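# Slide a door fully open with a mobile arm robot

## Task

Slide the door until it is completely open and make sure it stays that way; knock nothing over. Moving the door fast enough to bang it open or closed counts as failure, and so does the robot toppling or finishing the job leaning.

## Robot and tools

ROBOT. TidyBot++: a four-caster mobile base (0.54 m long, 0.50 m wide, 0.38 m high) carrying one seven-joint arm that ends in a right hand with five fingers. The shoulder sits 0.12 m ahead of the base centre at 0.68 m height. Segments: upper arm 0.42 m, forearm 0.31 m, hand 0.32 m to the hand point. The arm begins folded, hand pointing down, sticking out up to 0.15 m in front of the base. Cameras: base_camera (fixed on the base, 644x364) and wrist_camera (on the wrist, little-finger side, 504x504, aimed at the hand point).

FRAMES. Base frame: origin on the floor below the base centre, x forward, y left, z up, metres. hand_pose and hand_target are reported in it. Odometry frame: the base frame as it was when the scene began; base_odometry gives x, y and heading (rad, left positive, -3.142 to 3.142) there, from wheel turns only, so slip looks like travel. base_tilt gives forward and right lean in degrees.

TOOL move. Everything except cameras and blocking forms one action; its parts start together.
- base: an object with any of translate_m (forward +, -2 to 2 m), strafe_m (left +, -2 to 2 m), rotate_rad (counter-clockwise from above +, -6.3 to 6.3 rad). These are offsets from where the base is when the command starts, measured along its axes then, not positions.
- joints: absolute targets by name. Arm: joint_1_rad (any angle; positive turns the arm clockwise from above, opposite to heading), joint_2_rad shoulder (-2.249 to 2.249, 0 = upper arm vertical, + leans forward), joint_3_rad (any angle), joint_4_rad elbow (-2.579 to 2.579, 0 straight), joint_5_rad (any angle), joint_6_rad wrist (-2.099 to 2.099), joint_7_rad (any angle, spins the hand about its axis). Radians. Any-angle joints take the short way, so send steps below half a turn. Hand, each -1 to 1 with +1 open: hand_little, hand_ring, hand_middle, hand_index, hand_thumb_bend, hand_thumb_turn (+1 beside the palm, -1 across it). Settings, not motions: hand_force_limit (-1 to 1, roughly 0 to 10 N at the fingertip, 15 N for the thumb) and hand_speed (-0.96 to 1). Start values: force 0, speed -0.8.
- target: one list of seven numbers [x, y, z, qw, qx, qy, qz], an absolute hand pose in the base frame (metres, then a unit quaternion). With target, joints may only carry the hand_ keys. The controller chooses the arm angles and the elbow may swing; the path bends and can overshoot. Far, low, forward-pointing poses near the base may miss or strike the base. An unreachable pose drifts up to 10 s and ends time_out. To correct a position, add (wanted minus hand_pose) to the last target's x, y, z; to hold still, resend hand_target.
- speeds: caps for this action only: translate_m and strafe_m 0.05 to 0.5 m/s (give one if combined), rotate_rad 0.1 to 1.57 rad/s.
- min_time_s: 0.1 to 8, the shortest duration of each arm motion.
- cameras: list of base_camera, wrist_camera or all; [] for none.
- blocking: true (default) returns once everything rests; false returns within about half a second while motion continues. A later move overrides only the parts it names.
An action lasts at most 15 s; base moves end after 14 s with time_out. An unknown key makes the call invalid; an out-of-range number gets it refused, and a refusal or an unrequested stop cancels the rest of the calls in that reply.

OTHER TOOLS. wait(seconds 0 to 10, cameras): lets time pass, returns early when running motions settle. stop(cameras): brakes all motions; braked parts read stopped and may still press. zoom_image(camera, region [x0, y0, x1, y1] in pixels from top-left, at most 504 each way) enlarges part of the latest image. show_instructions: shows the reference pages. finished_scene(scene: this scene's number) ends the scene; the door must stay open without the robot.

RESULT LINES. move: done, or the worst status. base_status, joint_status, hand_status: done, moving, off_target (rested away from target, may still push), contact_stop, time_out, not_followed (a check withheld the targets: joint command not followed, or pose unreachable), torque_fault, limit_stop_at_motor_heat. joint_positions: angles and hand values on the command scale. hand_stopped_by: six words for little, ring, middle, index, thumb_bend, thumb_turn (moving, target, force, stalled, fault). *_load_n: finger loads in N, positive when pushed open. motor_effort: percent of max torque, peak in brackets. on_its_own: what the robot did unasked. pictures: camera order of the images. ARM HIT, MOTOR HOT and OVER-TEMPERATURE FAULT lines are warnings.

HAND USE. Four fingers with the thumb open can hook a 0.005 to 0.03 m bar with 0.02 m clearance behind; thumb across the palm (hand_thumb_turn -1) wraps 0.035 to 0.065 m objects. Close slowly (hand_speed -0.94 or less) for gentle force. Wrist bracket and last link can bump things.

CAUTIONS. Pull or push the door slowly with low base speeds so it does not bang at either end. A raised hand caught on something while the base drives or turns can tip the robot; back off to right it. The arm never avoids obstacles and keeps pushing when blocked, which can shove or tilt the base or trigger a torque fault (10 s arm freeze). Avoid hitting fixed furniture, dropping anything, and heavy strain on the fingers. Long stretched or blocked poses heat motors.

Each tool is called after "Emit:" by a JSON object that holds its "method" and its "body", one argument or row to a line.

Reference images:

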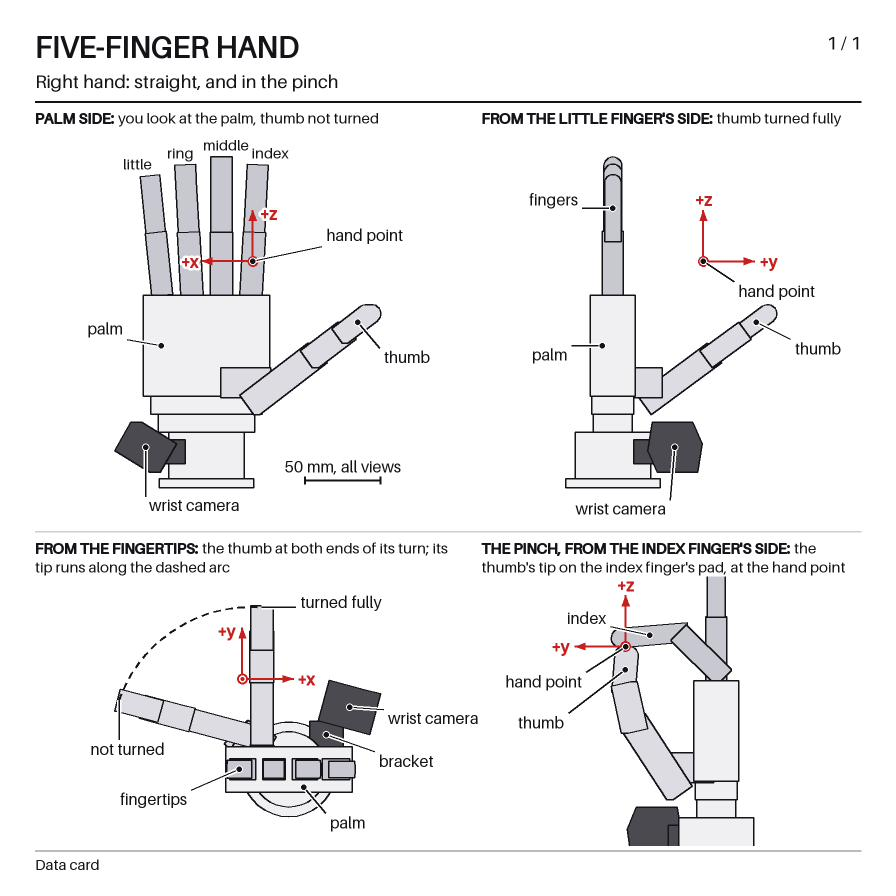

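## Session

Emit:
{"method": "move", "body": {
  "joints": {"joint_1_rad": 0, "joint_2_rad": -1.2, "joint_3_rad": 3.142, "joint_4_rad": -2.03, "joint_5_rad": 0, "joint_6_rad": -0.203, "joint_7_rad": -1.832},
  "min_time_s": 3,
  "cameras": ["all"]
}}

Scene clock: 3.70 s.
move: done
base_odometry: x=+0.000 y=+0.000 heading=+0.000
base_tilt: forward=-0.3 right=-0.2
base_status: not commanded
joint_positions: joint_1_rad=+0.006 joint_2_rad=-1.190 joint_3_rad=+3.140 joint_4_rad=-2.053 joint_5_rad=+0.039 joint_6_rad=-0.266 joint_7_rad=+4.403 hand_little=+1.000 hand_ring=+1.000 hand_middle=+1.000 hand_index=+1.000 hand_thumb_turn=+1.000 hand_thumb_bend=+1.000 hand_force_limit=+0.000 hand_speed=-0.800
joint_status: all done
hand_stopped_by: target,target,target,target,target,target
little_load_n: 0.0
ring_load_n: 0.0
middle_load_n: 0.0
index_load_n: 0.0
thumb_bend_load_n: 0.0
thumb_turn_load_n: 0.0
motor_effort: joint_1_rad=+2(3) joint_2_rad=+15(16) joint_3_rad=+2(3) joint_4_rad=+14(19) joint_5_rad=+0(1) joint_6_rad=+8(9) joint_7_rad=-1(2)
hand_pose: x=+0.2773 y=-0.0516 z=+1.1386 quat_wxyz=(+0.109, -0.529, +0.077, -0.838) (m; base frame)
hand_target: x=+0.2586 y=-0.0490 z=+1.1725 quat_wxyz=(+0.113, -0.490, +0.065, -0.862) (m; base frame)
hand_status: not commanded
pictures: base_camera, wrist_camera
camera_calibration:
wrist_camera: T_world_to_cam=[[-0.0221343, -0.99849, -0.0502712, 0.0089152], [-0.0685275, 0.0516805, -0.99631, 1.15961], [0.997404, -0.0186077, -0.069568, -0.0793677], [0, 0, 0, 1]] pos_world=[0.158824, -0.0525045, 1.15026]

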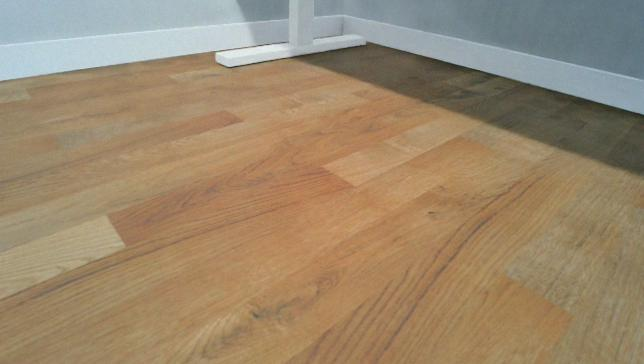

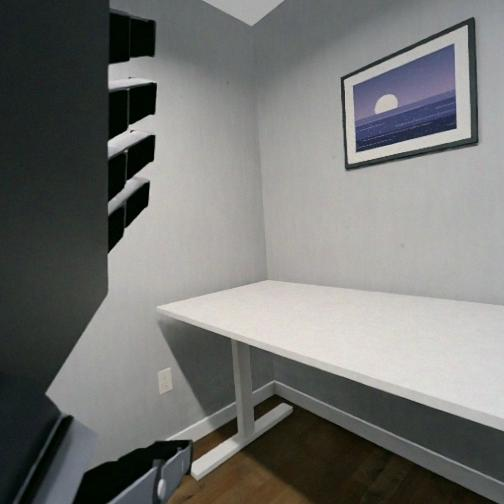

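Emit:
{"method": "move", "body": {
  "joints": {"joint_1_rad": 1.4},
  "cameras": ["wrist_camera"]
}}

Emit:
{"method": "move", "body": {
  "joints": {"joint_1_rad": 2.8},
  "cameras": ["wrist_camera"]
}}

Emit:
{"method": "move", "body": {
  "joints": {"joint_1_rad": 4.2},
  "cameras": ["wrist_camera"]
}}

Scene clock: 11.80 s.
move: done
base_odometry: x=+0.000 y=+0.000 heading=+0.000
base_tilt: forward=-0.3 right=-0.2
base_status: not commanded
joint_positions: joint_1_rad=+1.383 joint_2_rad=-1.190 joint_3_rad=+3.140 joint_4_rad=-2.053 joint_5_rad=+0.039 joint_6_rad=-0.266 joint_7_rad=+4.406 hand_little=+1.000 hand_ring=+1.000 hand_middle=+1.000 hand_index=+1.000 hand_thumb_turn=+1.000 hand_thumb_bend=+1.000 hand_force_limit=+0.000 hand_speed=-0.800
joint_status: all done
hand_stopped_by: target,target,target,target,target,target
little_load_n: 0.0
ring_load_n: 0.0
middle_load_n: 0.0
index_load_n: 0.0
thumb_bend_load_n: 0.5
thumb_turn_load_n: 0.0
motor_effort: joint_1_rad=+2(4) joint_2_rad=+14(15) joint_3_rad=+1(2) joint_4_rad=+14(15) joint_5_rad=+0(0) joint_6_rad=+8(8) joint_7_rad=-1(2)
hand_pose: x=+0.0986 y=-0.1652 z=+1.1387 quat_wxyz=(-0.449, -0.360, +0.396, -0.716) (m; base frame)
hand_target: x=+0.0944 y=-0.1459 z=+1.1725 quat_wxyz=(-0.469, -0.333, +0.365, -0.732) (m; base frame)
hand_status: not commanded
pictures: wrist_camera
camera_calibration:
wrist_camera: T_world_to_cam=[[-0.984429, -0.169049, -0.0481963, 0.121105], [0.0355989, 0.0767752, -0.996413, 1.14734], [0.172143, -0.982613, -0.0695618, 0.0187827], [0, 0, 0, 1]] pos_world=[0.0751416, -0.0491583, 1.15036]

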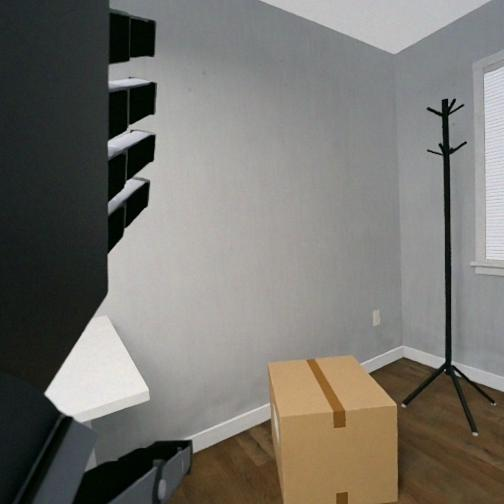

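Scene clock: 14.47 s.
move: done
base_odometry: x=+0.000 y=+0.000 heading=+0.000
base_tilt: forward=-0.3 right=-0.2
base_status: not commanded
joint_positions: joint_1_rad=+2.783 joint_2_rad=-1.190 joint_3_rad=+3.140 joint_4_rad=-2.053 joint_5_rad=+0.039 joint_6_rad=-0.266 joint_7_rad=+4.406 hand_little=+1.000 hand_ring=+1.000 hand_middle=+1.000 hand_index=+1.000 hand_thumb_turn=+1.000 hand_thumb_bend=+1.000 hand_force_limit=+0.000 hand_speed=-0.800
joint_status: all done
hand_stopped_by: target,target,target,target,target,target
little_load_n: 0.0
ring_load_n: 0.0
middle_load_n: 0.0
index_load_n: 0.0
thumb_bend_load_n: 0.0
thumb_turn_load_n: 0.0
motor_effort: joint_1_rad=+2(3) joint_2_rad=+14(15) joint_3_rad=+1(2) joint_4_rad=+14(14) joint_5_rad=+0(0) joint_6_rad=+8(8) joint_7_rad=+0(2)
hand_pose: x=-0.0473 y=-0.0080 z=+1.1387 quat_wxyz=(-0.804, -0.020, +0.534, -0.258) (m; base frame)
hand_target: x=-0.0290 y=-0.0006 z=+1.1725 quat_wxyz=(-0.830, -0.020, +0.493, -0.258) (m; base frame)
hand_status: not commanded
pictures: wrist_camera
camera_calibration:
wrist_camera: T_world_to_cam=[[-0.333922, 0.941365, -0.0482457, 0.0436961], [0.0817254, -0.022077, -0.99641, 1.14185], [-0.939051, -0.336666, -0.0695615, 0.151042], [0, 0, 0, 1]] pos_world=[0.0631092, 0.0349253, 1.15036]

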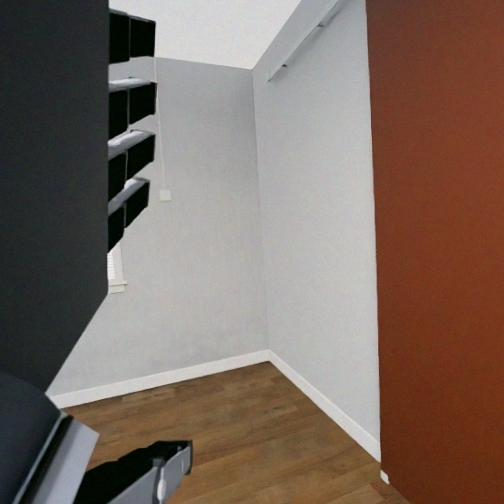

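Scene clock: 17.13 s.
move: done
base_odometry: x=+0.000 y=+0.000 heading=+0.000
base_tilt: forward=-0.3 right=-0.2
base_status: not commanded
joint_positions: joint_1_rad=+4.183 joint_2_rad=-1.190 joint_3_rad=+3.140 joint_4_rad=-2.053 joint_5_rad=+0.039 joint_6_rad=-0.266 joint_7_rad=+4.406 hand_little=+1.000 hand_ring=+1.000 hand_middle=+1.000 hand_index=+1.000 hand_thumb_turn=+1.000 hand_thumb_bend=+1.000 hand_force_limit=+0.000 hand_speed=-0.800
joint_status: all done
hand_stopped_by: target,target,target,target,target,target
little_load_n: 0.0
ring_load_n: 0.0
middle_load_n: 0.0
index_load_n: 0.0
thumb_bend_load_n: 0.0
thumb_turn_load_n: 0.0
motor_effort: joint_1_rad=+2(3) joint_2_rad=+14(15) joint_3_rad=+1(2) joint_4_rad=+14(15) joint_5_rad=+0(0) joint_6_rad=+8(8) joint_7_rad=-1(1)
hand_pose: x=+0.0829 y=+0.1625 z=+1.1387 quat_wxyz=(-0.782, +0.329, +0.422, +0.321) (m; base frame)
hand_target: x=+0.0933 y=+0.1457 z=+1.1725 quat_wxyz=(-0.801, +0.303, +0.390, +0.337) (m; base frame)
hand_status: not commanded
pictures: wrist_camera
camera_calibration:
wrist_camera: T_world_to_cam=[[0.870917, 0.489054, -0.0482687, -0.0996337], [-0.00788608, -0.0843002, -0.996409, 1.15251], [-0.491367, 0.868171, -0.0695618, 0.0978331], [0, 0, 0, 1]] pos_world=[0.143933, 0.0609468, 1.15036]

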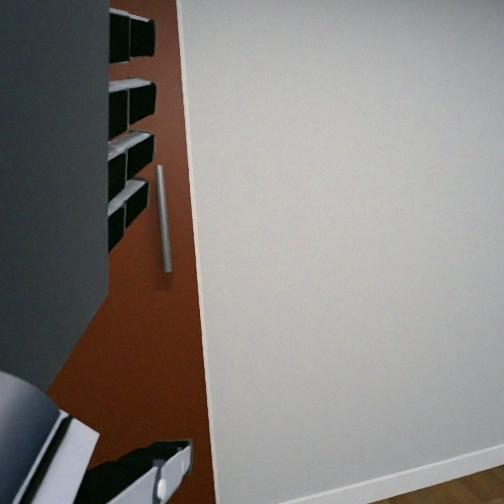

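Emit:
{"method": "move", "body": {
  "base": {"rotate_rad": 2.31},
  "speeds": {"rotate_rad": 0.9},
  "joints": {"joint_1_rad": 6.283},
  "cameras": ["all"]
}}

Scene clock: 36.70 s.
move: done
base_odometry: x=+0.000 y=+0.000 heading=+2.310
base_tilt: forward=-0.3 right=-0.2
base_status: done
joint_positions: joint_1_rad=+6.265 joint_2_rad=-1.190 joint_3_rad=+3.140 joint_4_rad=-2.053 joint_5_rad=+0.038 joint_6_rad=-0.265 joint_7_rad=+4.406 hand_little=+1.000 hand_ring=+1.000 hand_middle=+1.000 hand_index=+1.000 hand_thumb_turn=+1.000 hand_thumb_bend=+1.000 hand_force_limit=+0.000 hand_speed=-0.800
joint_status: all done
hand_stopped_by: target,target,target,target,target,target
little_load_n: 0.0
ring_load_n: 0.0
middle_load_n: 0.0
index_load_n: 0.0
thumb_bend_load_n: 0.0
thumb_turn_load_n: 0.0
motor_effort: joint_1_rad=+2(3) joint_2_rad=+14(15) joint_3_rad=+1(2) joint_4_rad=+14(15) joint_5_rad=+0(0) joint_6_rad=+8(8) joint_7_rad=+0(2)
hand_pose: x=+0.2784 y=-0.0479 z=+1.1388 quat_wxyz=(-0.119, +0.530, -0.071, +0.837) (m; base frame)
hand_target: x=+0.2586 y=-0.0490 z=+1.1725 quat_wxyz=(-0.113, +0.490, -0.064, +0.862) (m; base frame)
hand_status: not commanded
pictures: base_camera, wrist_camera
camera_calibration:
wrist_camera: T_world_to_cam=[[0.00101775, -0.998809, -0.0487778, 0.00447144], [-0.0692979, 0.0485902, -0.996412, 1.15982], [0.997595, 0.0043943, -0.0691659, -0.0797852], [0, 0, 0, 1]] pos_world=[0.159962, -0.0515393, 1.15036]

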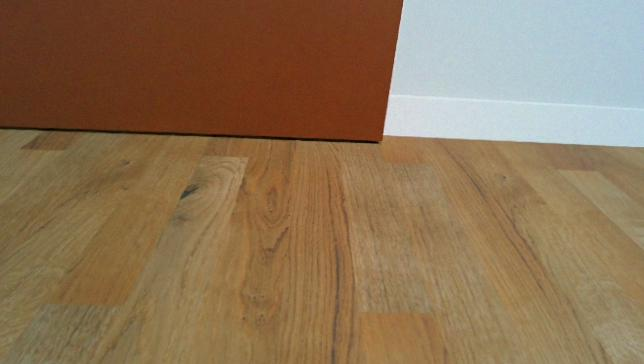

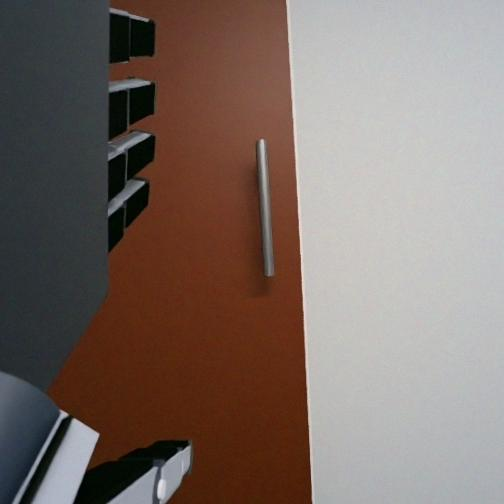

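Emit:
{"method": "move", "body": {
  "base": {"strafe_m": -0.24},
  "joints": {"joint_1_rad": 0, "joint_2_rad": -0.082, "joint_3_rad": 3.142, "joint_4_rad": -1.337, "joint_5_rad": 0, "joint_6_rad": -0.316, "joint_7_rad": 1.571, "hand_little": 0.5, "hand_ring": 0.5, "hand_middle": 0.5, "hand_index": 0.5},
  "min_time_s": 2.5,
  "cameras": ["all"]
}}

Emit:
{"method": "move", "body": {
  "base": {"translate_m": 0.12},
  "speeds": {"translate_m": 0.2},
  "cameras": ["all"]
}}

Scene clock: 72.37 s.
move: done
base_odometry: x=+0.178 y=+0.162 heading=+2.310
base_tilt: forward=-0.3 right=-0.2
base_status: done
joint_positions: joint_1_rad=+6.273 joint_2_rad=-0.089 joint_3_rad=+3.142 joint_4_rad=-1.370 joint_5_rad=+0.036 joint_6_rad=-0.267 joint_7_rad=+1.619 hand_little=+0.500 hand_ring=+0.500 hand_middle=+0.500 hand_index=+0.500 hand_thumb_turn=+1.000 hand_thumb_bend=+1.000 hand_force_limit=+0.000 hand_speed=-0.800
joint_status: all done
hand_stopped_by: target,target,target,target,target,target
little_load_n: 0.0
ring_load_n: 0.0
middle_load_n: 0.0
index_load_n: 0.0
thumb_bend_load_n: 0.0
thumb_turn_load_n: 0.0
motor_effort: joint_1_rad=+2(5) joint_2_rad=-14(17) joint_3_rad=+1(5) joint_4_rad=+17(19) joint_5_rad=+0(1) joint_6_rad=+8(9) joint_7_rad=-1(2)
hand_pose: x=+0.7043 y=+0.0669 z=+1.2236 quat_wxyz=(-0.714, +0.029, -0.699, +0.029) (m; base frame)
hand_target: x=+0.7055 y=+0.0613 z=+1.2295 quat_wxyz=(-0.707, +0.000, -0.707, +0.000) (m; base frame)
hand_status: not commanded
pictures: base_camera, wrist_camera
camera_calibration:
wrist_camera: T_world_to_cam=[[-0.021552, 0.9504, -0.310284, 0.32835], [-0.507637, 0.256969, 0.822357, -0.662433], [0.861301, 0.175235, 0.47692, -1.08299], [0, 0, 0, 1]] pos_world=[0.603583, 0.0479393, 1.16314]

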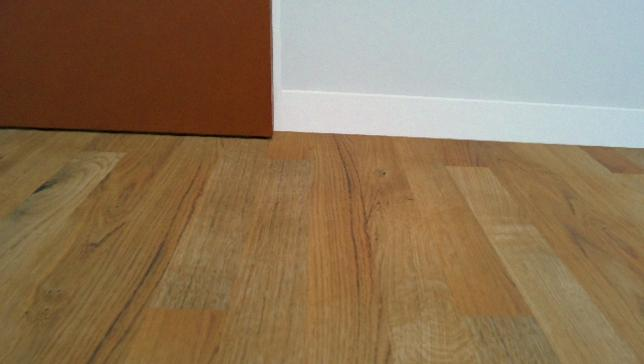

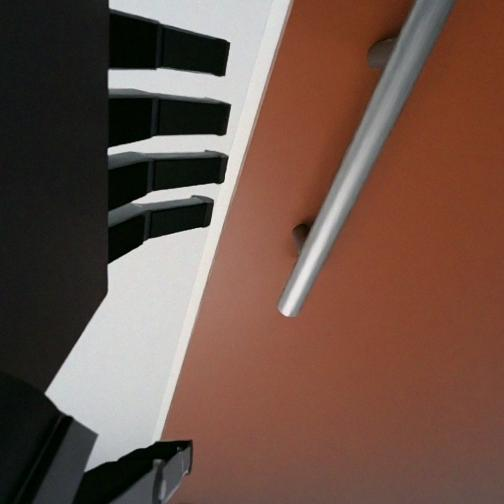

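Scene clock: 73.67 s.
move: done
base_odometry: x=+0.097 y=+0.251 heading=+2.310
base_tilt: forward=-0.2 right=-0.2
base_status: done
joint_positions: joint_1_rad=+6.273 joint_2_rad=-0.083 joint_3_rad=+3.142 joint_4_rad=-1.367 joint_5_rad=+0.036 joint_6_rad=-0.268 joint_7_rad=+1.617 hand_little=+0.500 hand_ring=+0.500 hand_middle=+0.500 hand_index=+0.500 hand_thumb_turn=+1.000 hand_thumb_bend=+1.000 hand_force_limit=+0.000 hand_speed=-0.800
joint_status: not commanded
hand_stopped_by: target,target,target,target,target,target
little_load_n: 0.0
ring_load_n: 0.0
middle_load_n: 0.0
index_load_n: 0.0
thumb_bend_load_n: 0.0
thumb_turn_load_n: 0.0
motor_effort: joint_1_rad=+2(2) joint_2_rad=-14(18) joint_3_rad=+1(1) joint_4_rad=+17(18) joint_5_rad=+0(0) joint_6_rad=+8(9) joint_7_rad=-1(1)
hand_pose: x=+0.7071 y=+0.0669 z=+1.2221 quat_wxyz=(-0.713, +0.029, -0.700, +0.028) (m; base frame)
hand_target: x=+0.7055 y=+0.0613 z=+1.2295 quat_wxyz=(-0.707, +0.000, -0.707, +0.000) (m; base frame)
hand_status: not commanded
pictures: base_camera, wrist_camera
camera_calibration:
wrist_camera: T_world_to_cam=[[-0.0226554, 0.951068, -0.30815, 0.326067], [-0.504823, 0.255164, 0.824648, -0.66436], [0.862925, 0.174244, 0.47434, -1.08257], [0, 0, 0, 1]] pos_world=[0.606181, 0.0480404, 1.16185]

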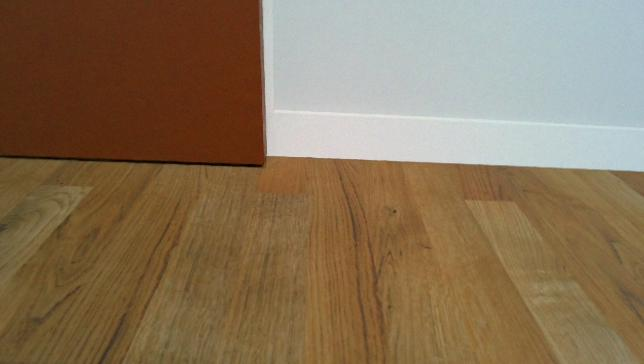

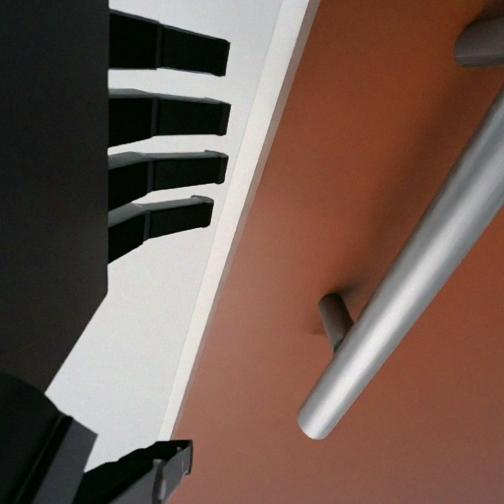

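Emit:
{"method": "move", "body": {
  "base": {"translate_m": 0.015},
  "speeds": {"translate_m": 0.1}
}}

Emit:
{"method": "move", "body": {
  "base": {"strafe_m": 0.09},
  "speeds": {"strafe_m": 0.1},
  "cameras": ["all"]
}}

Scene clock: 80.30 s.
move: done
base_odometry: x=+0.087 y=+0.262 heading=+2.310
base_tilt: forward=-0.3 right=-0.2
base_status: done
joint_positions: joint_1_rad=+6.273 joint_2_rad=-0.079 joint_3_rad=+3.142 joint_4_rad=-1.366 joint_5_rad=+0.036 joint_6_rad=-0.269 joint_7_rad=+1.617 hand_little=+0.500 hand_ring=+0.500 hand_middle=+0.500 hand_index=+0.500 hand_thumb_turn=+1.000 hand_thumb_bend=+1.000 hand_force_limit=+0.000 hand_speed=-0.800
joint_status: not commanded
hand_stopped_by: target,target,target,target,target,target
little_load_n: 0.0
ring_load_n: 0.0
middle_load_n: 0.0
index_load_n: -0.5
thumb_bend_load_n: 0.0
thumb_turn_load_n: 0.0
motor_effort: joint_1_rad=+2(2) joint_2_rad=-14(18) joint_3_rad=+1(1) joint_4_rad=+17(18) joint_5_rad=+0(0) joint_6_rad=+8(9) joint_7_rad=-1(2)
hand_pose: x=+0.7090 y=+0.0669 z=+1.2203 quat_wxyz=(-0.712, +0.029, -0.701, +0.028) (m; base frame)
hand_target: x=+0.7055 y=+0.0613 z=+1.2295 quat_wxyz=(-0.707, +0.000, -0.707, +0.000) (m; base frame)
hand_status: not commanded
pictures: none

Scene clock: 81.73 s.
move: done
base_odometry: x=+0.020 y=+0.201 heading=+2.310
base_tilt: forward=-0.2 right=-0.2
base_status: done
joint_positions: joint_1_rad=+6.275 joint_2_rad=-0.079 joint_3_rad=+3.142 joint_4_rad=-1.366 joint_5_rad=+0.036 joint_6_rad=-0.269 joint_7_rad=+1.617 hand_little=+0.500 hand_ring=+0.500 hand_middle=+0.500 hand_index=+0.500 hand_thumb_turn=+1.000 hand_thumb_bend=+1.000 hand_force_limit=+0.000 hand_speed=-0.800
joint_status: not commanded
hand_stopped_by: target,target,target,target,target,target
little_load_n: 0.0
ring_load_n: 0.0
middle_load_n: -0.5
index_load_n: 0.0
thumb_bend_load_n: 0.0
thumb_turn_load_n: 0.0
motor_effort: joint_1_rad=+2(4) joint_2_rad=-15(15) joint_3_rad=+1(3) joint_4_rad=+17(17) joint_5_rad=+0(0) joint_6_rad=+8(9) joint_7_rad=-1(1)
hand_pose: x=+0.7092 y=+0.0655 z=+1.2203 quat_wxyz=(-0.712, +0.028, -0.701, +0.029) (m; base frame)
hand_target: x=+0.7055 y=+0.0613 z=+1.2295 quat_wxyz=(-0.707, +0.000, -0.707, +0.000) (m; base frame)
hand_status: not commanded
pictures: base_camera, wrist_camera
camera_calibration:
wrist_camera: T_world_to_cam=[[-0.0215066, 0.951206, -0.307806, 0.325618], [-0.501498, 0.256078, 0.826392, -0.666058], [0.864891, 0.172137, 0.471521, -1.08118], [0, 0, 0, 1]] pos_world=[0.608083, 0.0469443, 1.16045]

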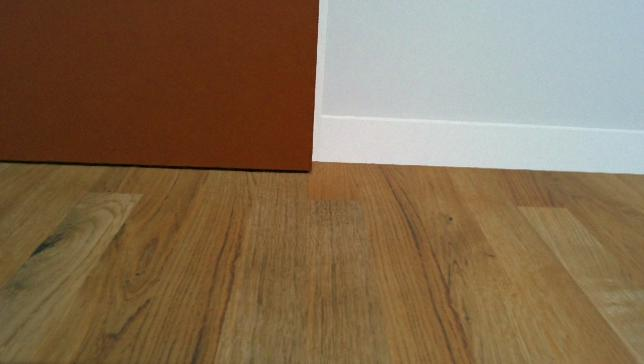

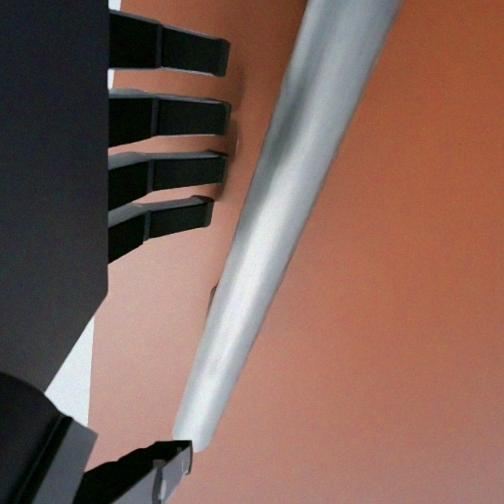

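Emit:
{"method": "move", "body": {
  "base": {"strafe_m": 0.04},
  "speeds": {"strafe_m": 0.06},
  "cameras": ["wrist_camera"]
}}

Scene clock: 87.37 s.
move: done
base_odometry: x=-0.010 y=+0.174 heading=+2.310
base_tilt: forward=-0.3 right=-0.2
base_status: done
joint_positions: joint_1_rad=+6.282 joint_2_rad=-0.079 joint_3_rad=+3.144 joint_4_rad=-1.366 joint_5_rad=+0.036 joint_6_rad=-0.269 joint_7_rad=+1.615 hand_little=+0.500 hand_ring=+0.500 hand_middle=+0.500 hand_index=+0.500 hand_thumb_turn=+1.000 hand_thumb_bend=+1.000 hand_force_limit=+0.000 hand_speed=-0.800
joint_status: not commanded
hand_stopped_by: target,target,target,target,target,target
little_load_n: 0.0
ring_load_n: 0.0
middle_load_n: 0.0
index_load_n: 0.0
thumb_bend_load_n: 0.0
thumb_turn_load_n: 0.0
motor_effort: joint_1_rad=+2(3) joint_2_rad=-14(15) joint_3_rad=+1(4) joint_4_rad=+17(17) joint_5_rad=+0(1) joint_6_rad=+8(9) joint_7_rad=-1(1)
hand_pose: x=+0.7098 y=+0.0598 z=+1.2204 quat_wxyz=(-0.712, +0.024, -0.701, +0.032) (m; base frame)
hand_target: x=+0.7055 y=+0.0613 z=+1.2295 quat_wxyz=(-0.707, +0.000, -0.707, +0.000) (m; base frame)
hand_status: not commanded
pictures: wrist_camera
camera_calibration:
wrist_camera: T_world_to_cam=[[-0.0126001, 0.952045, -0.305697, 0.322087], [-0.498934, 0.258958, 0.827046, -0.667121], [0.866548, 0.162944, 0.471745, -1.08163], [0, 0, 0, 1]] pos_world=[0.608497, 0.0423606, 1.16046]

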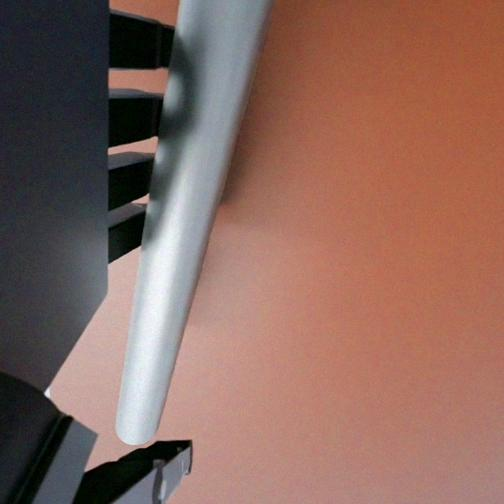

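Emit:
{"method": "move", "body": {
  "base": {"translate_m": 0.02},
  "speeds": {"translate_m": 0.05},
  "joints": {"hand_little": 0.25, "hand_ring": 0.25, "hand_middle": 0.25, "hand_index": 0.25, "hand_force_limit": -0.5, "hand_speed": -0.8}
}}

Emit:
{"method": "move", "body": {
  "joints": {"hand_little": -0.4, "hand_ring": -0.4, "hand_middle": -0.4, "hand_index": -0.4},
  "cameras": ["wrist_camera"]
}}

Scene clock: 95.30 s.
move: done
base_odometry: x=-0.024 y=+0.189 heading=+2.310
base_tilt: forward=-0.3 right=-0.2
base_status: done
joint_positions: joint_1_rad=+6.284 joint_2_rad=-0.085 joint_3_rad=+3.144 joint_4_rad=-1.365 joint_5_rad=+0.035 joint_6_rad=-0.272 joint_7_rad=+1.615 hand_little=+0.250 hand_ring=+0.250 hand_middle=+0.250 hand_index=+0.250 hand_thumb_turn=+1.000 hand_thumb_bend=+1.000 hand_force_limit=-0.500 hand_speed=-0.800
joint_status: all done
hand_stopped_by: target,target,target,target,target,target
little_load_n: 0.0
ring_load_n: 0.0
middle_load_n: 0.0
index_load_n: 0.0
thumb_bend_load_n: 0.0
thumb_turn_load_n: -0.5
motor_effort: joint_1_rad=+2(3) joint_2_rad=-14(17) joint_3_rad=+1(2) joint_4_rad=+17(19) joint_5_rad=+0(1) joint_6_rad=+9(10) joint_7_rad=-1(2)
hand_pose: x=+0.7068 y=+0.0590 z=+1.2235 quat_wxyz=(-0.713, +0.023, -0.700, +0.032) (m; base frame)
hand_target: x=+0.7055 y=+0.0613 z=+1.2295 quat_wxyz=(-0.707, +0.000, -0.707, +0.000) (m; base frame)
hand_status: not commanded
pictures: none

Scene clock: 96.97 s.
move: off_target
base_odometry: x=-0.024 y=+0.189 heading=+2.310
base_tilt: forward=-0.2 right=-0.2
base_status: not commanded
joint_positions: joint_1_rad=+6.287 joint_2_rad=-0.078 joint_3_rad=+3.145 joint_4_rad=-1.360 joint_5_rad=+0.035 joint_6_rad=-0.272 joint_7_rad=+1.612 hand_little=-0.358 hand_ring=-0.377 hand_middle=-0.400 hand_index=-0.400 hand_thumb_turn=+1.000 hand_thumb_bend=+1.000 hand_force_limit=-0.500 hand_speed=-0.800
joint_status: hand_little off_target (ended at -0.358, target -0.400); hand_ring off_target (ended at -0.377, target -0.400); the others done
hand_stopped_by: force,force,target,target,target,target
little_load_n: 0.0
ring_load_n: 1.0
middle_load_n: 1.5
index_load_n: 1.0
thumb_bend_load_n: 0.0
thumb_turn_load_n: 0.0
motor_effort: joint_1_rad=-1(2) joint_2_rad=-17(19) joint_3_rad=-2(4) joint_4_rad=+16(17) joint_5_rad=+0(1) joint_6_rad=+7(8) joint_7_rad=-1(2)
hand_pose: x=+0.7100 y=+0.0563 z=+1.2229 quat_wxyz=(-0.713, +0.020, -0.701, +0.032) (m; base frame)
hand_target: x=+0.7055 y=+0.0613 z=+1.2295 quat_wxyz=(-0.707, +0.000, -0.707, +0.000) (m; base frame)
hand_status: not commanded
pictures: wrist_camera
camera_calibration:
wrist_camera: T_world_to_cam=[[-0.00659503, 0.953298, -0.301961, 0.317399], [-0.499379, 0.258478, 0.826928, -0.667771], [0.866359, 0.156247, 0.474352, -1.0851], [0, 0, 0, 1]] pos_world=[0.608707, 0.0395717, 1.16276]

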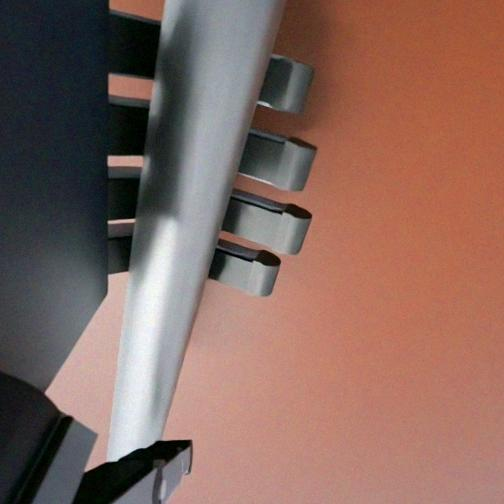

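Emit:
{"method": "move", "body": {
  "base": {"strafe_m": 0.9},
  "speeds": {"strafe_m": 0.12},
  "cameras": ["all"]
}}

Scene clock: 110.53 s.
move: done
base_odometry: x=-0.689 y=-0.417 heading=+2.310
base_tilt: forward=-0.3 right=-0.2
base_status: done
joint_positions: joint_1_rad=+6.350 joint_2_rad=-0.071 joint_3_rad=+3.222 joint_4_rad=-1.335 joint_5_rad=+0.035 joint_6_rad=-0.292 joint_7_rad=+1.598 hand_little=-0.358 hand_ring=-0.377 hand_middle=-0.400 hand_index=-0.400 hand_thumb_turn=+1.000 hand_thumb_bend=+1.000 hand_force_limit=-0.500 hand_speed=-0.800
joint_status: not commanded
hand_stopped_by: force,force,target,target,target,target
little_load_n: 0.0
ring_load_n: 0.0
middle_load_n: 0.0
index_load_n: 0.0
thumb_bend_load_n: 0.0
thumb_turn_load_n: 0.0
motor_effort: joint_1_rad=-5(22) joint_2_rad=-13(25) joint_3_rad=-7(25) joint_4_rad=+19(22) joint_5_rad=-2(4) joint_6_rad=+10(13) joint_7_rad=+0(3)
hand_pose: x=+0.7141 y=-0.0303 z=+1.2289 quat_wxyz=(-0.708, -0.036, -0.701, +0.075) (m; base frame)
hand_target: x=+0.7055 y=+0.0613 z=+1.2295 quat_wxyz=(-0.707, +0.000, -0.707, +0.000) (m; base frame)
hand_status: not commanded
pictures: base_camera, wrist_camera
camera_calibration:
wrist_camera: T_world_to_cam=[[0.126576, 0.950666, -0.28322, 0.283533], [-0.458789, 0.309249, 0.832994, -0.683164], [0.879484, 0.0245017, 0.475298, -1.09241], [0, 0, 0, 1]] pos_world=[0.611442, -0.0315112, 1.16859]

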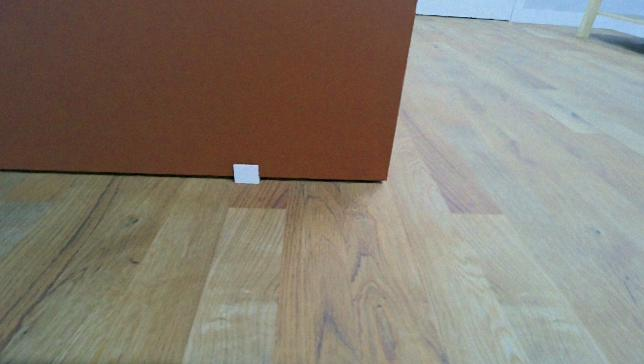

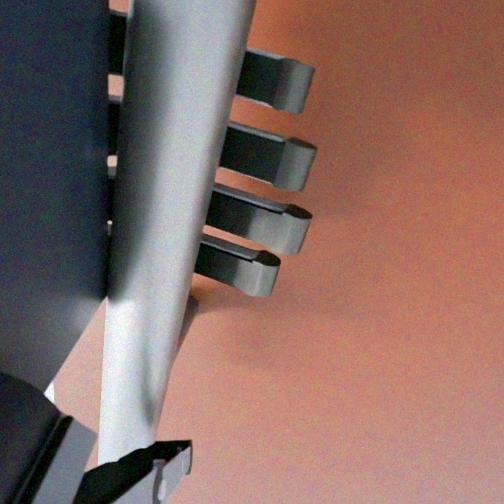

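Emit:
{"method": "move", "body": {
  "base": {"strafe_m": 0.18},
  "speeds": {"strafe_m": 0.1}
}}

Emit:
{"method": "move", "body": {
  "base": {"strafe_m": 0.08},
  "speeds": {"strafe_m": 0.05},
  "cameras": ["base_camera"]
}}

Scene clock: 117.90 s.
move: done
base_odometry: x=-0.821 y=-0.539 heading=+2.311
base_tilt: forward=-0.3 right=-0.2
base_status: done
joint_positions: joint_1_rad=+6.357 joint_2_rad=-0.072 joint_3_rad=+3.230 joint_4_rad=-1.330 joint_5_rad=+0.035 joint_6_rad=-0.297 joint_7_rad=+1.595 hand_little=-0.358 hand_ring=-0.377 hand_middle=-0.400 hand_index=-0.400 hand_thumb_turn=+1.000 hand_thumb_bend=+1.000 hand_force_limit=-0.500 hand_speed=-0.800
joint_status: not commanded
hand_stopped_by: force,force,target,target,target,target
little_load_n: 0.0
ring_load_n: 0.0
middle_load_n: 0.0
index_load_n: 0.0
thumb_bend_load_n: 0.0
thumb_turn_load_n: 0.0
motor_effort: joint_1_rad=-6(21) joint_2_rad=-13(22) joint_3_rad=-8(25) joint_4_rad=+19(20) joint_5_rad=-2(4) joint_6_rad=+11(11) joint_7_rad=+0(3)
hand_pose: x=+0.7126 y=-0.0400 z=+1.2310 quat_wxyz=(-0.708, -0.043, -0.700, +0.080) (m; base frame)
hand_target: x=+0.7055 y=+0.0613 z=+1.2295 quat_wxyz=(-0.707, +0.000, -0.707, +0.000) (m; base frame)
hand_status: not commanded
pictures: none

Scene clock: 119.97 s.
move: done
base_odometry: x=-0.880 y=-0.592 heading=+2.311
base_tilt: forward=-0.3 right=-0.1
base_status: done
joint_positions: joint_1_rad=+6.386 joint_2_rad=-0.069 joint_3_rad=+3.254 joint_4_rad=-1.327 joint_5_rad=+0.035 joint_6_rad=-0.297 joint_7_rad=+1.594 hand_little=-0.358 hand_ring=-0.377 hand_middle=-0.400 hand_index=-0.399 hand_thumb_turn=+1.000 hand_thumb_bend=+1.000 hand_force_limit=-0.500 hand_speed=-0.800
joint_status: not commanded
hand_stopped_by: force,force,target,target,target,target
little_load_n: 0.0
ring_load_n: 0.0
middle_load_n: 0.0
index_load_n: 3.0
thumb_bend_load_n: 0.0
thumb_turn_load_n: 0.0
motor_effort: joint_1_rad=-14(18) joint_2_rad=-16(20) joint_3_rad=-17(21) joint_4_rad=+14(19) joint_5_rad=-3(4) joint_6_rad=+5(11) joint_7_rad=+1(3)
hand_pose: x=+0.7113 y=-0.0722 z=+1.2307 quat_wxyz=(-0.706, -0.062, -0.699, +0.097) (m; base frame)
hand_target: x=+0.7055 y=+0.0613 z=+1.2295 quat_wxyz=(-0.707, +0.000, -0.707, +0.000) (m; base frame)
hand_status: not commanded
pictures: base_camera

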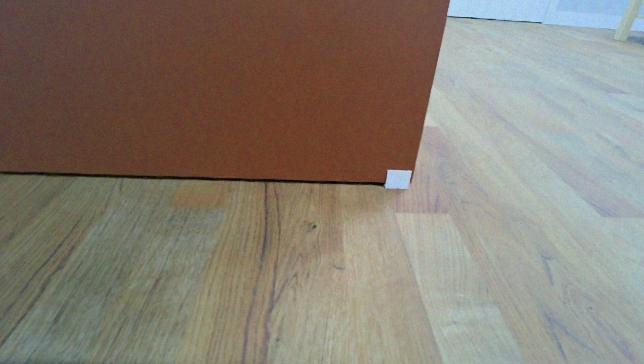

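Emit:
{"method": "move", "body": {
  "base": {"strafe_m": 0.03},
  "speeds": {"strafe_m": 0.05},
  "cameras": ["base_camera"]
}}

Scene clock: 123.40 s.
move: done
base_odometry: x=-0.902 y=-0.612 heading=+2.310
base_tilt: forward=-0.3 right=-0.2
base_status: done
joint_positions: joint_1_rad=+6.408 joint_2_rad=-0.061 joint_3_rad=+3.274 joint_4_rad=-1.321 joint_5_rad=+0.035 joint_6_rad=-0.296 joint_7_rad=+1.594 hand_little=-0.358 hand_ring=-0.377 hand_middle=-0.400 hand_index=-0.399 hand_thumb_turn=+1.000 hand_thumb_bend=+1.000 hand_force_limit=-0.500 hand_speed=-0.800
joint_status: not commanded
hand_stopped_by: force,force,target,target,target,target
little_load_n: 0.0
ring_load_n: 0.0
middle_load_n: 0.0
index_load_n: 5.0
thumb_bend_load_n: 0.0
thumb_turn_load_n: -0.5
motor_effort: joint_1_rad=-18(22) joint_2_rad=-20(23) joint_3_rad=-21(26) joint_4_rad=+11(15) joint_5_rad=-4(4) joint_6_rad=+1(5) joint_7_rad=+2(3)
hand_pose: x=+0.7114 y=-0.0983 z=+1.2302 quat_wxyz=(-0.703, -0.077, -0.698, +0.112) (m; base frame)
hand_target: x=+0.7055 y=+0.0613 z=+1.2295 quat_wxyz=(-0.707, +0.000, -0.707, +0.000) (m; base frame)
hand_status: not commanded
pictures: base_camera

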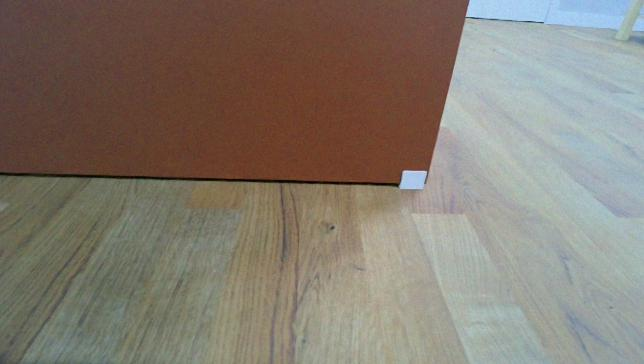

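Emit:
{"method": "move", "body": {
  "base": {"strafe_m": -0.13},
  "speeds": {"strafe_m": 0.12}
}}

Emit:
{"method": "move", "body": {
  "base": {"translate_m": -0.008},
  "joints": {"hand_little": 0.25, "hand_ring": 0.25, "hand_middle": 0.25, "hand_index": 0.25},
  "cameras": ["all"]
}}

Scene clock: 129.27 s.
move: done
base_odometry: x=-0.806 y=-0.525 heading=+2.311
base_tilt: forward=-0.3 right=-0.2
base_status: done
joint_positions: joint_1_rad=+6.299 joint_2_rad=-0.077 joint_3_rad=+3.164 joint_4_rad=-1.328 joint_5_rad=+0.035 joint_6_rad=-0.305 joint_7_rad=+1.594 hand_little=-0.358 hand_ring=-0.377 hand_middle=-0.400 hand_index=-0.400 hand_thumb_turn=+1.000 hand_thumb_bend=+1.000 hand_force_limit=-0.500 hand_speed=-0.800
joint_status: not commanded
hand_stopped_by: force,force,target,target,target,target
little_load_n: 0.0
ring_load_n: 0.0
middle_load_n: 0.0
index_load_n: 0.0
thumb_bend_load_n: 0.0
thumb_turn_load_n: 0.0
motor_effort: joint_1_rad=+2(18) joint_2_rad=-14(20) joint_3_rad=+1(22) joint_4_rad=+17(19) joint_5_rad=+0(4) joint_6_rad=+8(11) joint_7_rad=-1(3)
hand_pose: x=+0.7097 y=+0.0362 z=+1.2319 quat_wxyz=(-0.711, +0.002, -0.702, +0.037) (m; base frame)
hand_target: x=+0.7055 y=+0.0613 z=+1.2295 quat_wxyz=(-0.707, +0.000, -0.707, +0.000) (m; base frame)
hand_status: not commanded
pictures: none

Scene clock: 131.10 s.
move: done
base_odometry: x=-0.801 y=-0.530 heading=+2.311
base_tilt: forward=-0.3 right=-0.2
base_status: done
joint_positions: joint_1_rad=+6.295 joint_2_rad=-0.082 joint_3_rad=+3.158 joint_4_rad=-1.331 joint_5_rad=+0.035 joint_6_rad=-0.310 joint_7_rad=+1.594 hand_little=+0.250 hand_ring=+0.250 hand_middle=+0.250 hand_index=+0.250 hand_thumb_turn=+1.000 hand_thumb_bend=+1.000 hand_force_limit=-0.500 hand_speed=-0.800
joint_status: all done
hand_stopped_by: target,target,target,target,target,target
little_load_n: 0.0
ring_load_n: 0.0
middle_load_n: -0.5
index_load_n: 0.0
thumb_bend_load_n: -0.5
thumb_turn_load_n: 0.0
motor_effort: joint_1_rad=+0(3) joint_2_rad=-14(20) joint_3_rad=-1(4) joint_4_rad=+17(21) joint_5_rad=+0(1) joint_6_rad=+8(14) joint_7_rad=-1(2)
hand_pose: x=+0.7066 y=+0.0423 z=+1.2322 quat_wxyz=(-0.711, +0.005, -0.703, +0.033) (m; base frame)
hand_target: x=+0.7055 y=+0.0613 z=+1.2295 quat_wxyz=(-0.707, +0.000, -0.707, +0.000) (m; base frame)
hand_status: not commanded
pictures: base_camera, wrist_camera
camera_calibration:
wrist_camera: T_world_to_cam=[[0.0134235, 0.959009, -0.283059, 0.295856], [-0.489872, 0.253092, 0.834248, -0.689002], [0.871691, 0.127464, 0.473189, -1.08552], [0, 0, 0, 1]] pos_world=[0.604741, 0.0290172, 1.1722]

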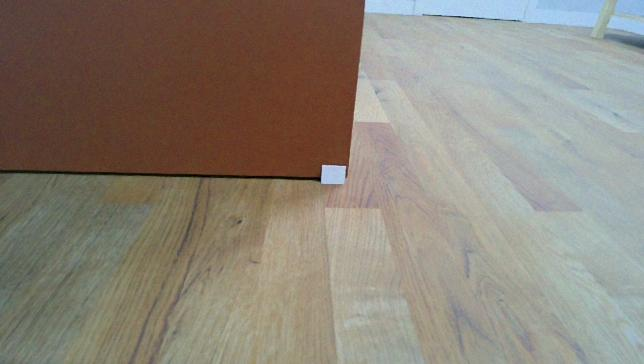

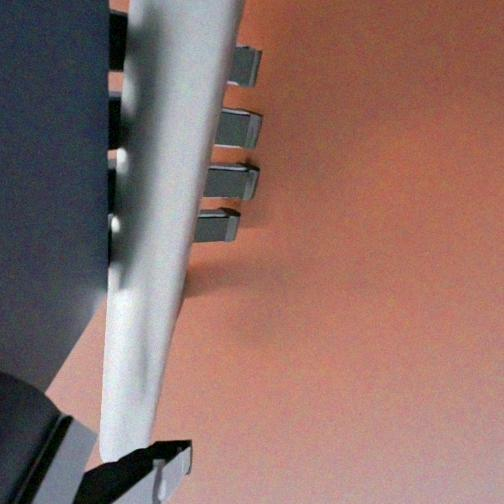

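Emit:
{"method": "move", "body": {
  "base": {"strafe_m": -0.06},
  "speeds": {"strafe_m": 0.06},
  "cameras": ["all"]
}}

Scene clock: 136.30 s.
move: done
base_odometry: x=-0.756 y=-0.490 heading=+2.311
base_tilt: forward=-0.3 right=-0.2
base_status: done
joint_positions: joint_1_rad=+6.290 joint_2_rad=-0.082 joint_3_rad=+3.154 joint_4_rad=-1.331 joint_5_rad=+0.034 joint_6_rad=-0.310 joint_7_rad=+1.594 hand_little=+0.250 hand_ring=+0.250 hand_middle=+0.250 hand_index=+0.250 hand_thumb_turn=+1.000 hand_thumb_bend=+1.000 hand_force_limit=-0.500 hand_speed=-0.800
joint_status: not commanded
hand_stopped_by: target,target,target,target,target,target
little_load_n: 0.0
ring_load_n: 0.0
middle_load_n: 0.0
index_load_n: 0.0
thumb_bend_load_n: 0.0
thumb_turn_load_n: 0.0
motor_effort: joint_1_rad=+2(4) joint_2_rad=-14(15) joint_3_rad=+1(3) joint_4_rad=+17(18) joint_5_rad=+0(1) joint_6_rad=+8(9) joint_7_rad=-1(2)
hand_pose: x=+0.7062 y=+0.0479 z=+1.2322 quat_wxyz=(-0.711, +0.009, -0.703, +0.030) (m; base frame)
hand_target: x=+0.7055 y=+0.0613 z=+1.2295 quat_wxyz=(-0.707, +0.000, -0.707, +0.000) (m; base frame)
hand_status: not commanded
pictures: base_camera, wrist_camera
camera_calibration:
wrist_camera: T_world_to_cam=[[0.00435668, 0.959149, -0.282868, 0.296619], [-0.492134, 0.248301, 0.834357, -0.688942], [0.870508, 0.135574, 0.473112, -1.08531], [0, 0, 0, 1]] pos_world=[0.604425, 0.0337025, 1.1722]

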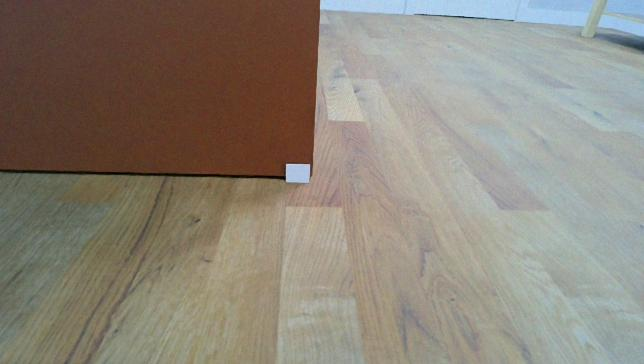

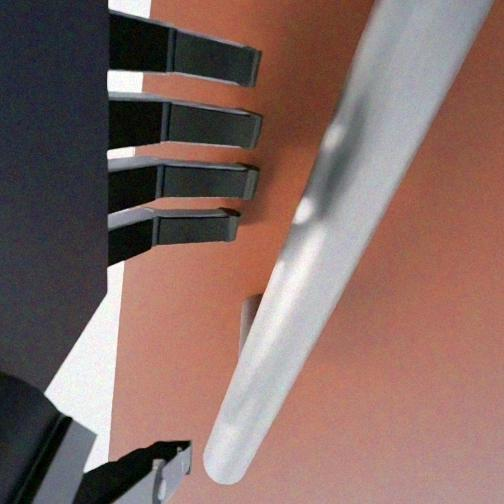

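Clear of the bar and the door remains at its stop. Back away.

Emit:
{"method": "move", "body": {
  "base": {"translate_m": -0.2},
  "speeds": {"translate_m": 0.3},
  "cameras": ["all"]
}}

Scene clock: 143.23 s.
move: done
base_odometry: x=-0.621 y=-0.638 heading=+2.311
base_tilt: forward=-0.3 right=-0.2
base_status: done
joint_positions: joint_1_rad=+6.290 joint_2_rad=-0.087 joint_3_rad=+3.154 joint_4_rad=-1.331 joint_5_rad=+0.034 joint_6_rad=-0.310 joint_7_rad=+1.594 hand_little=+0.250 hand_ring=+0.250 hand_middle=+0.250 hand_index=+0.250 hand_thumb_turn=+1.000 hand_thumb_bend=+1.000 hand_force_limit=-0.500 hand_speed=-0.800
joint_status: not commanded
hand_stopped_by: target,target,target,target,target,target
little_load_n: 0.0
ring_load_n: 0.0
middle_load_n: 0.0
index_load_n: 0.0
thumb_bend_load_n: 0.0
thumb_turn_load_n: 0.0
motor_effort: joint_1_rad=+2(2) joint_2_rad=-14(20) joint_3_rad=+1(1) joint_4_rad=+17(19) joint_5_rad=+0(0) joint_6_rad=+8(9) joint_7_rad=-1(2)
hand_pose: x=+0.7037 y=+0.0479 z=+1.2348 quat_wxyz=(-0.712, +0.009, -0.701, +0.030) (m; base frame)
hand_target: x=+0.7055 y=+0.0613 z=+1.2295 quat_wxyz=(-0.707, +0.000, -0.707, +0.000) (m; base frame)
hand_status: not commanded
pictures: base_camera, wrist_camera
camera_calibration:
wrist_camera: T_world_to_cam=[[0.00562316, 0.95915, -0.282842, 0.296331], [-0.495857, 0.248298, 0.83215, -0.686961], [0.868386, 0.13557, 0.476998, -1.08768], [0, 0, 0, 1]] pos_world=[0.602228, 0.0338025, 1.17429]

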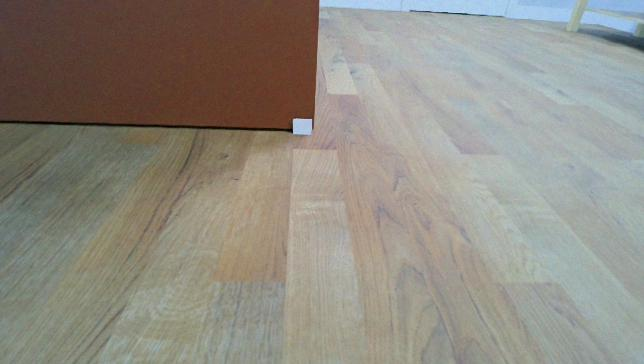

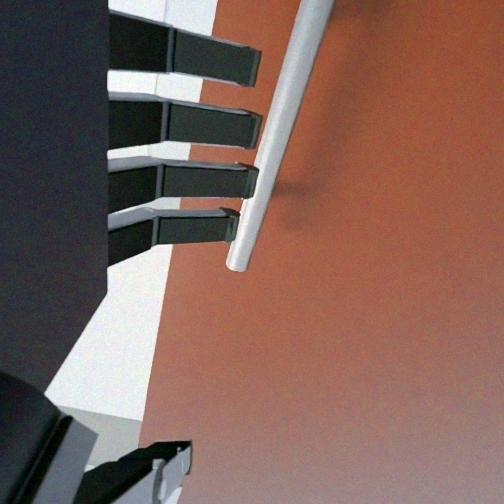

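Emit:
{"method": "finished_scene", "body": {
  "scene": 2
}}

The scene is finished: the task was done.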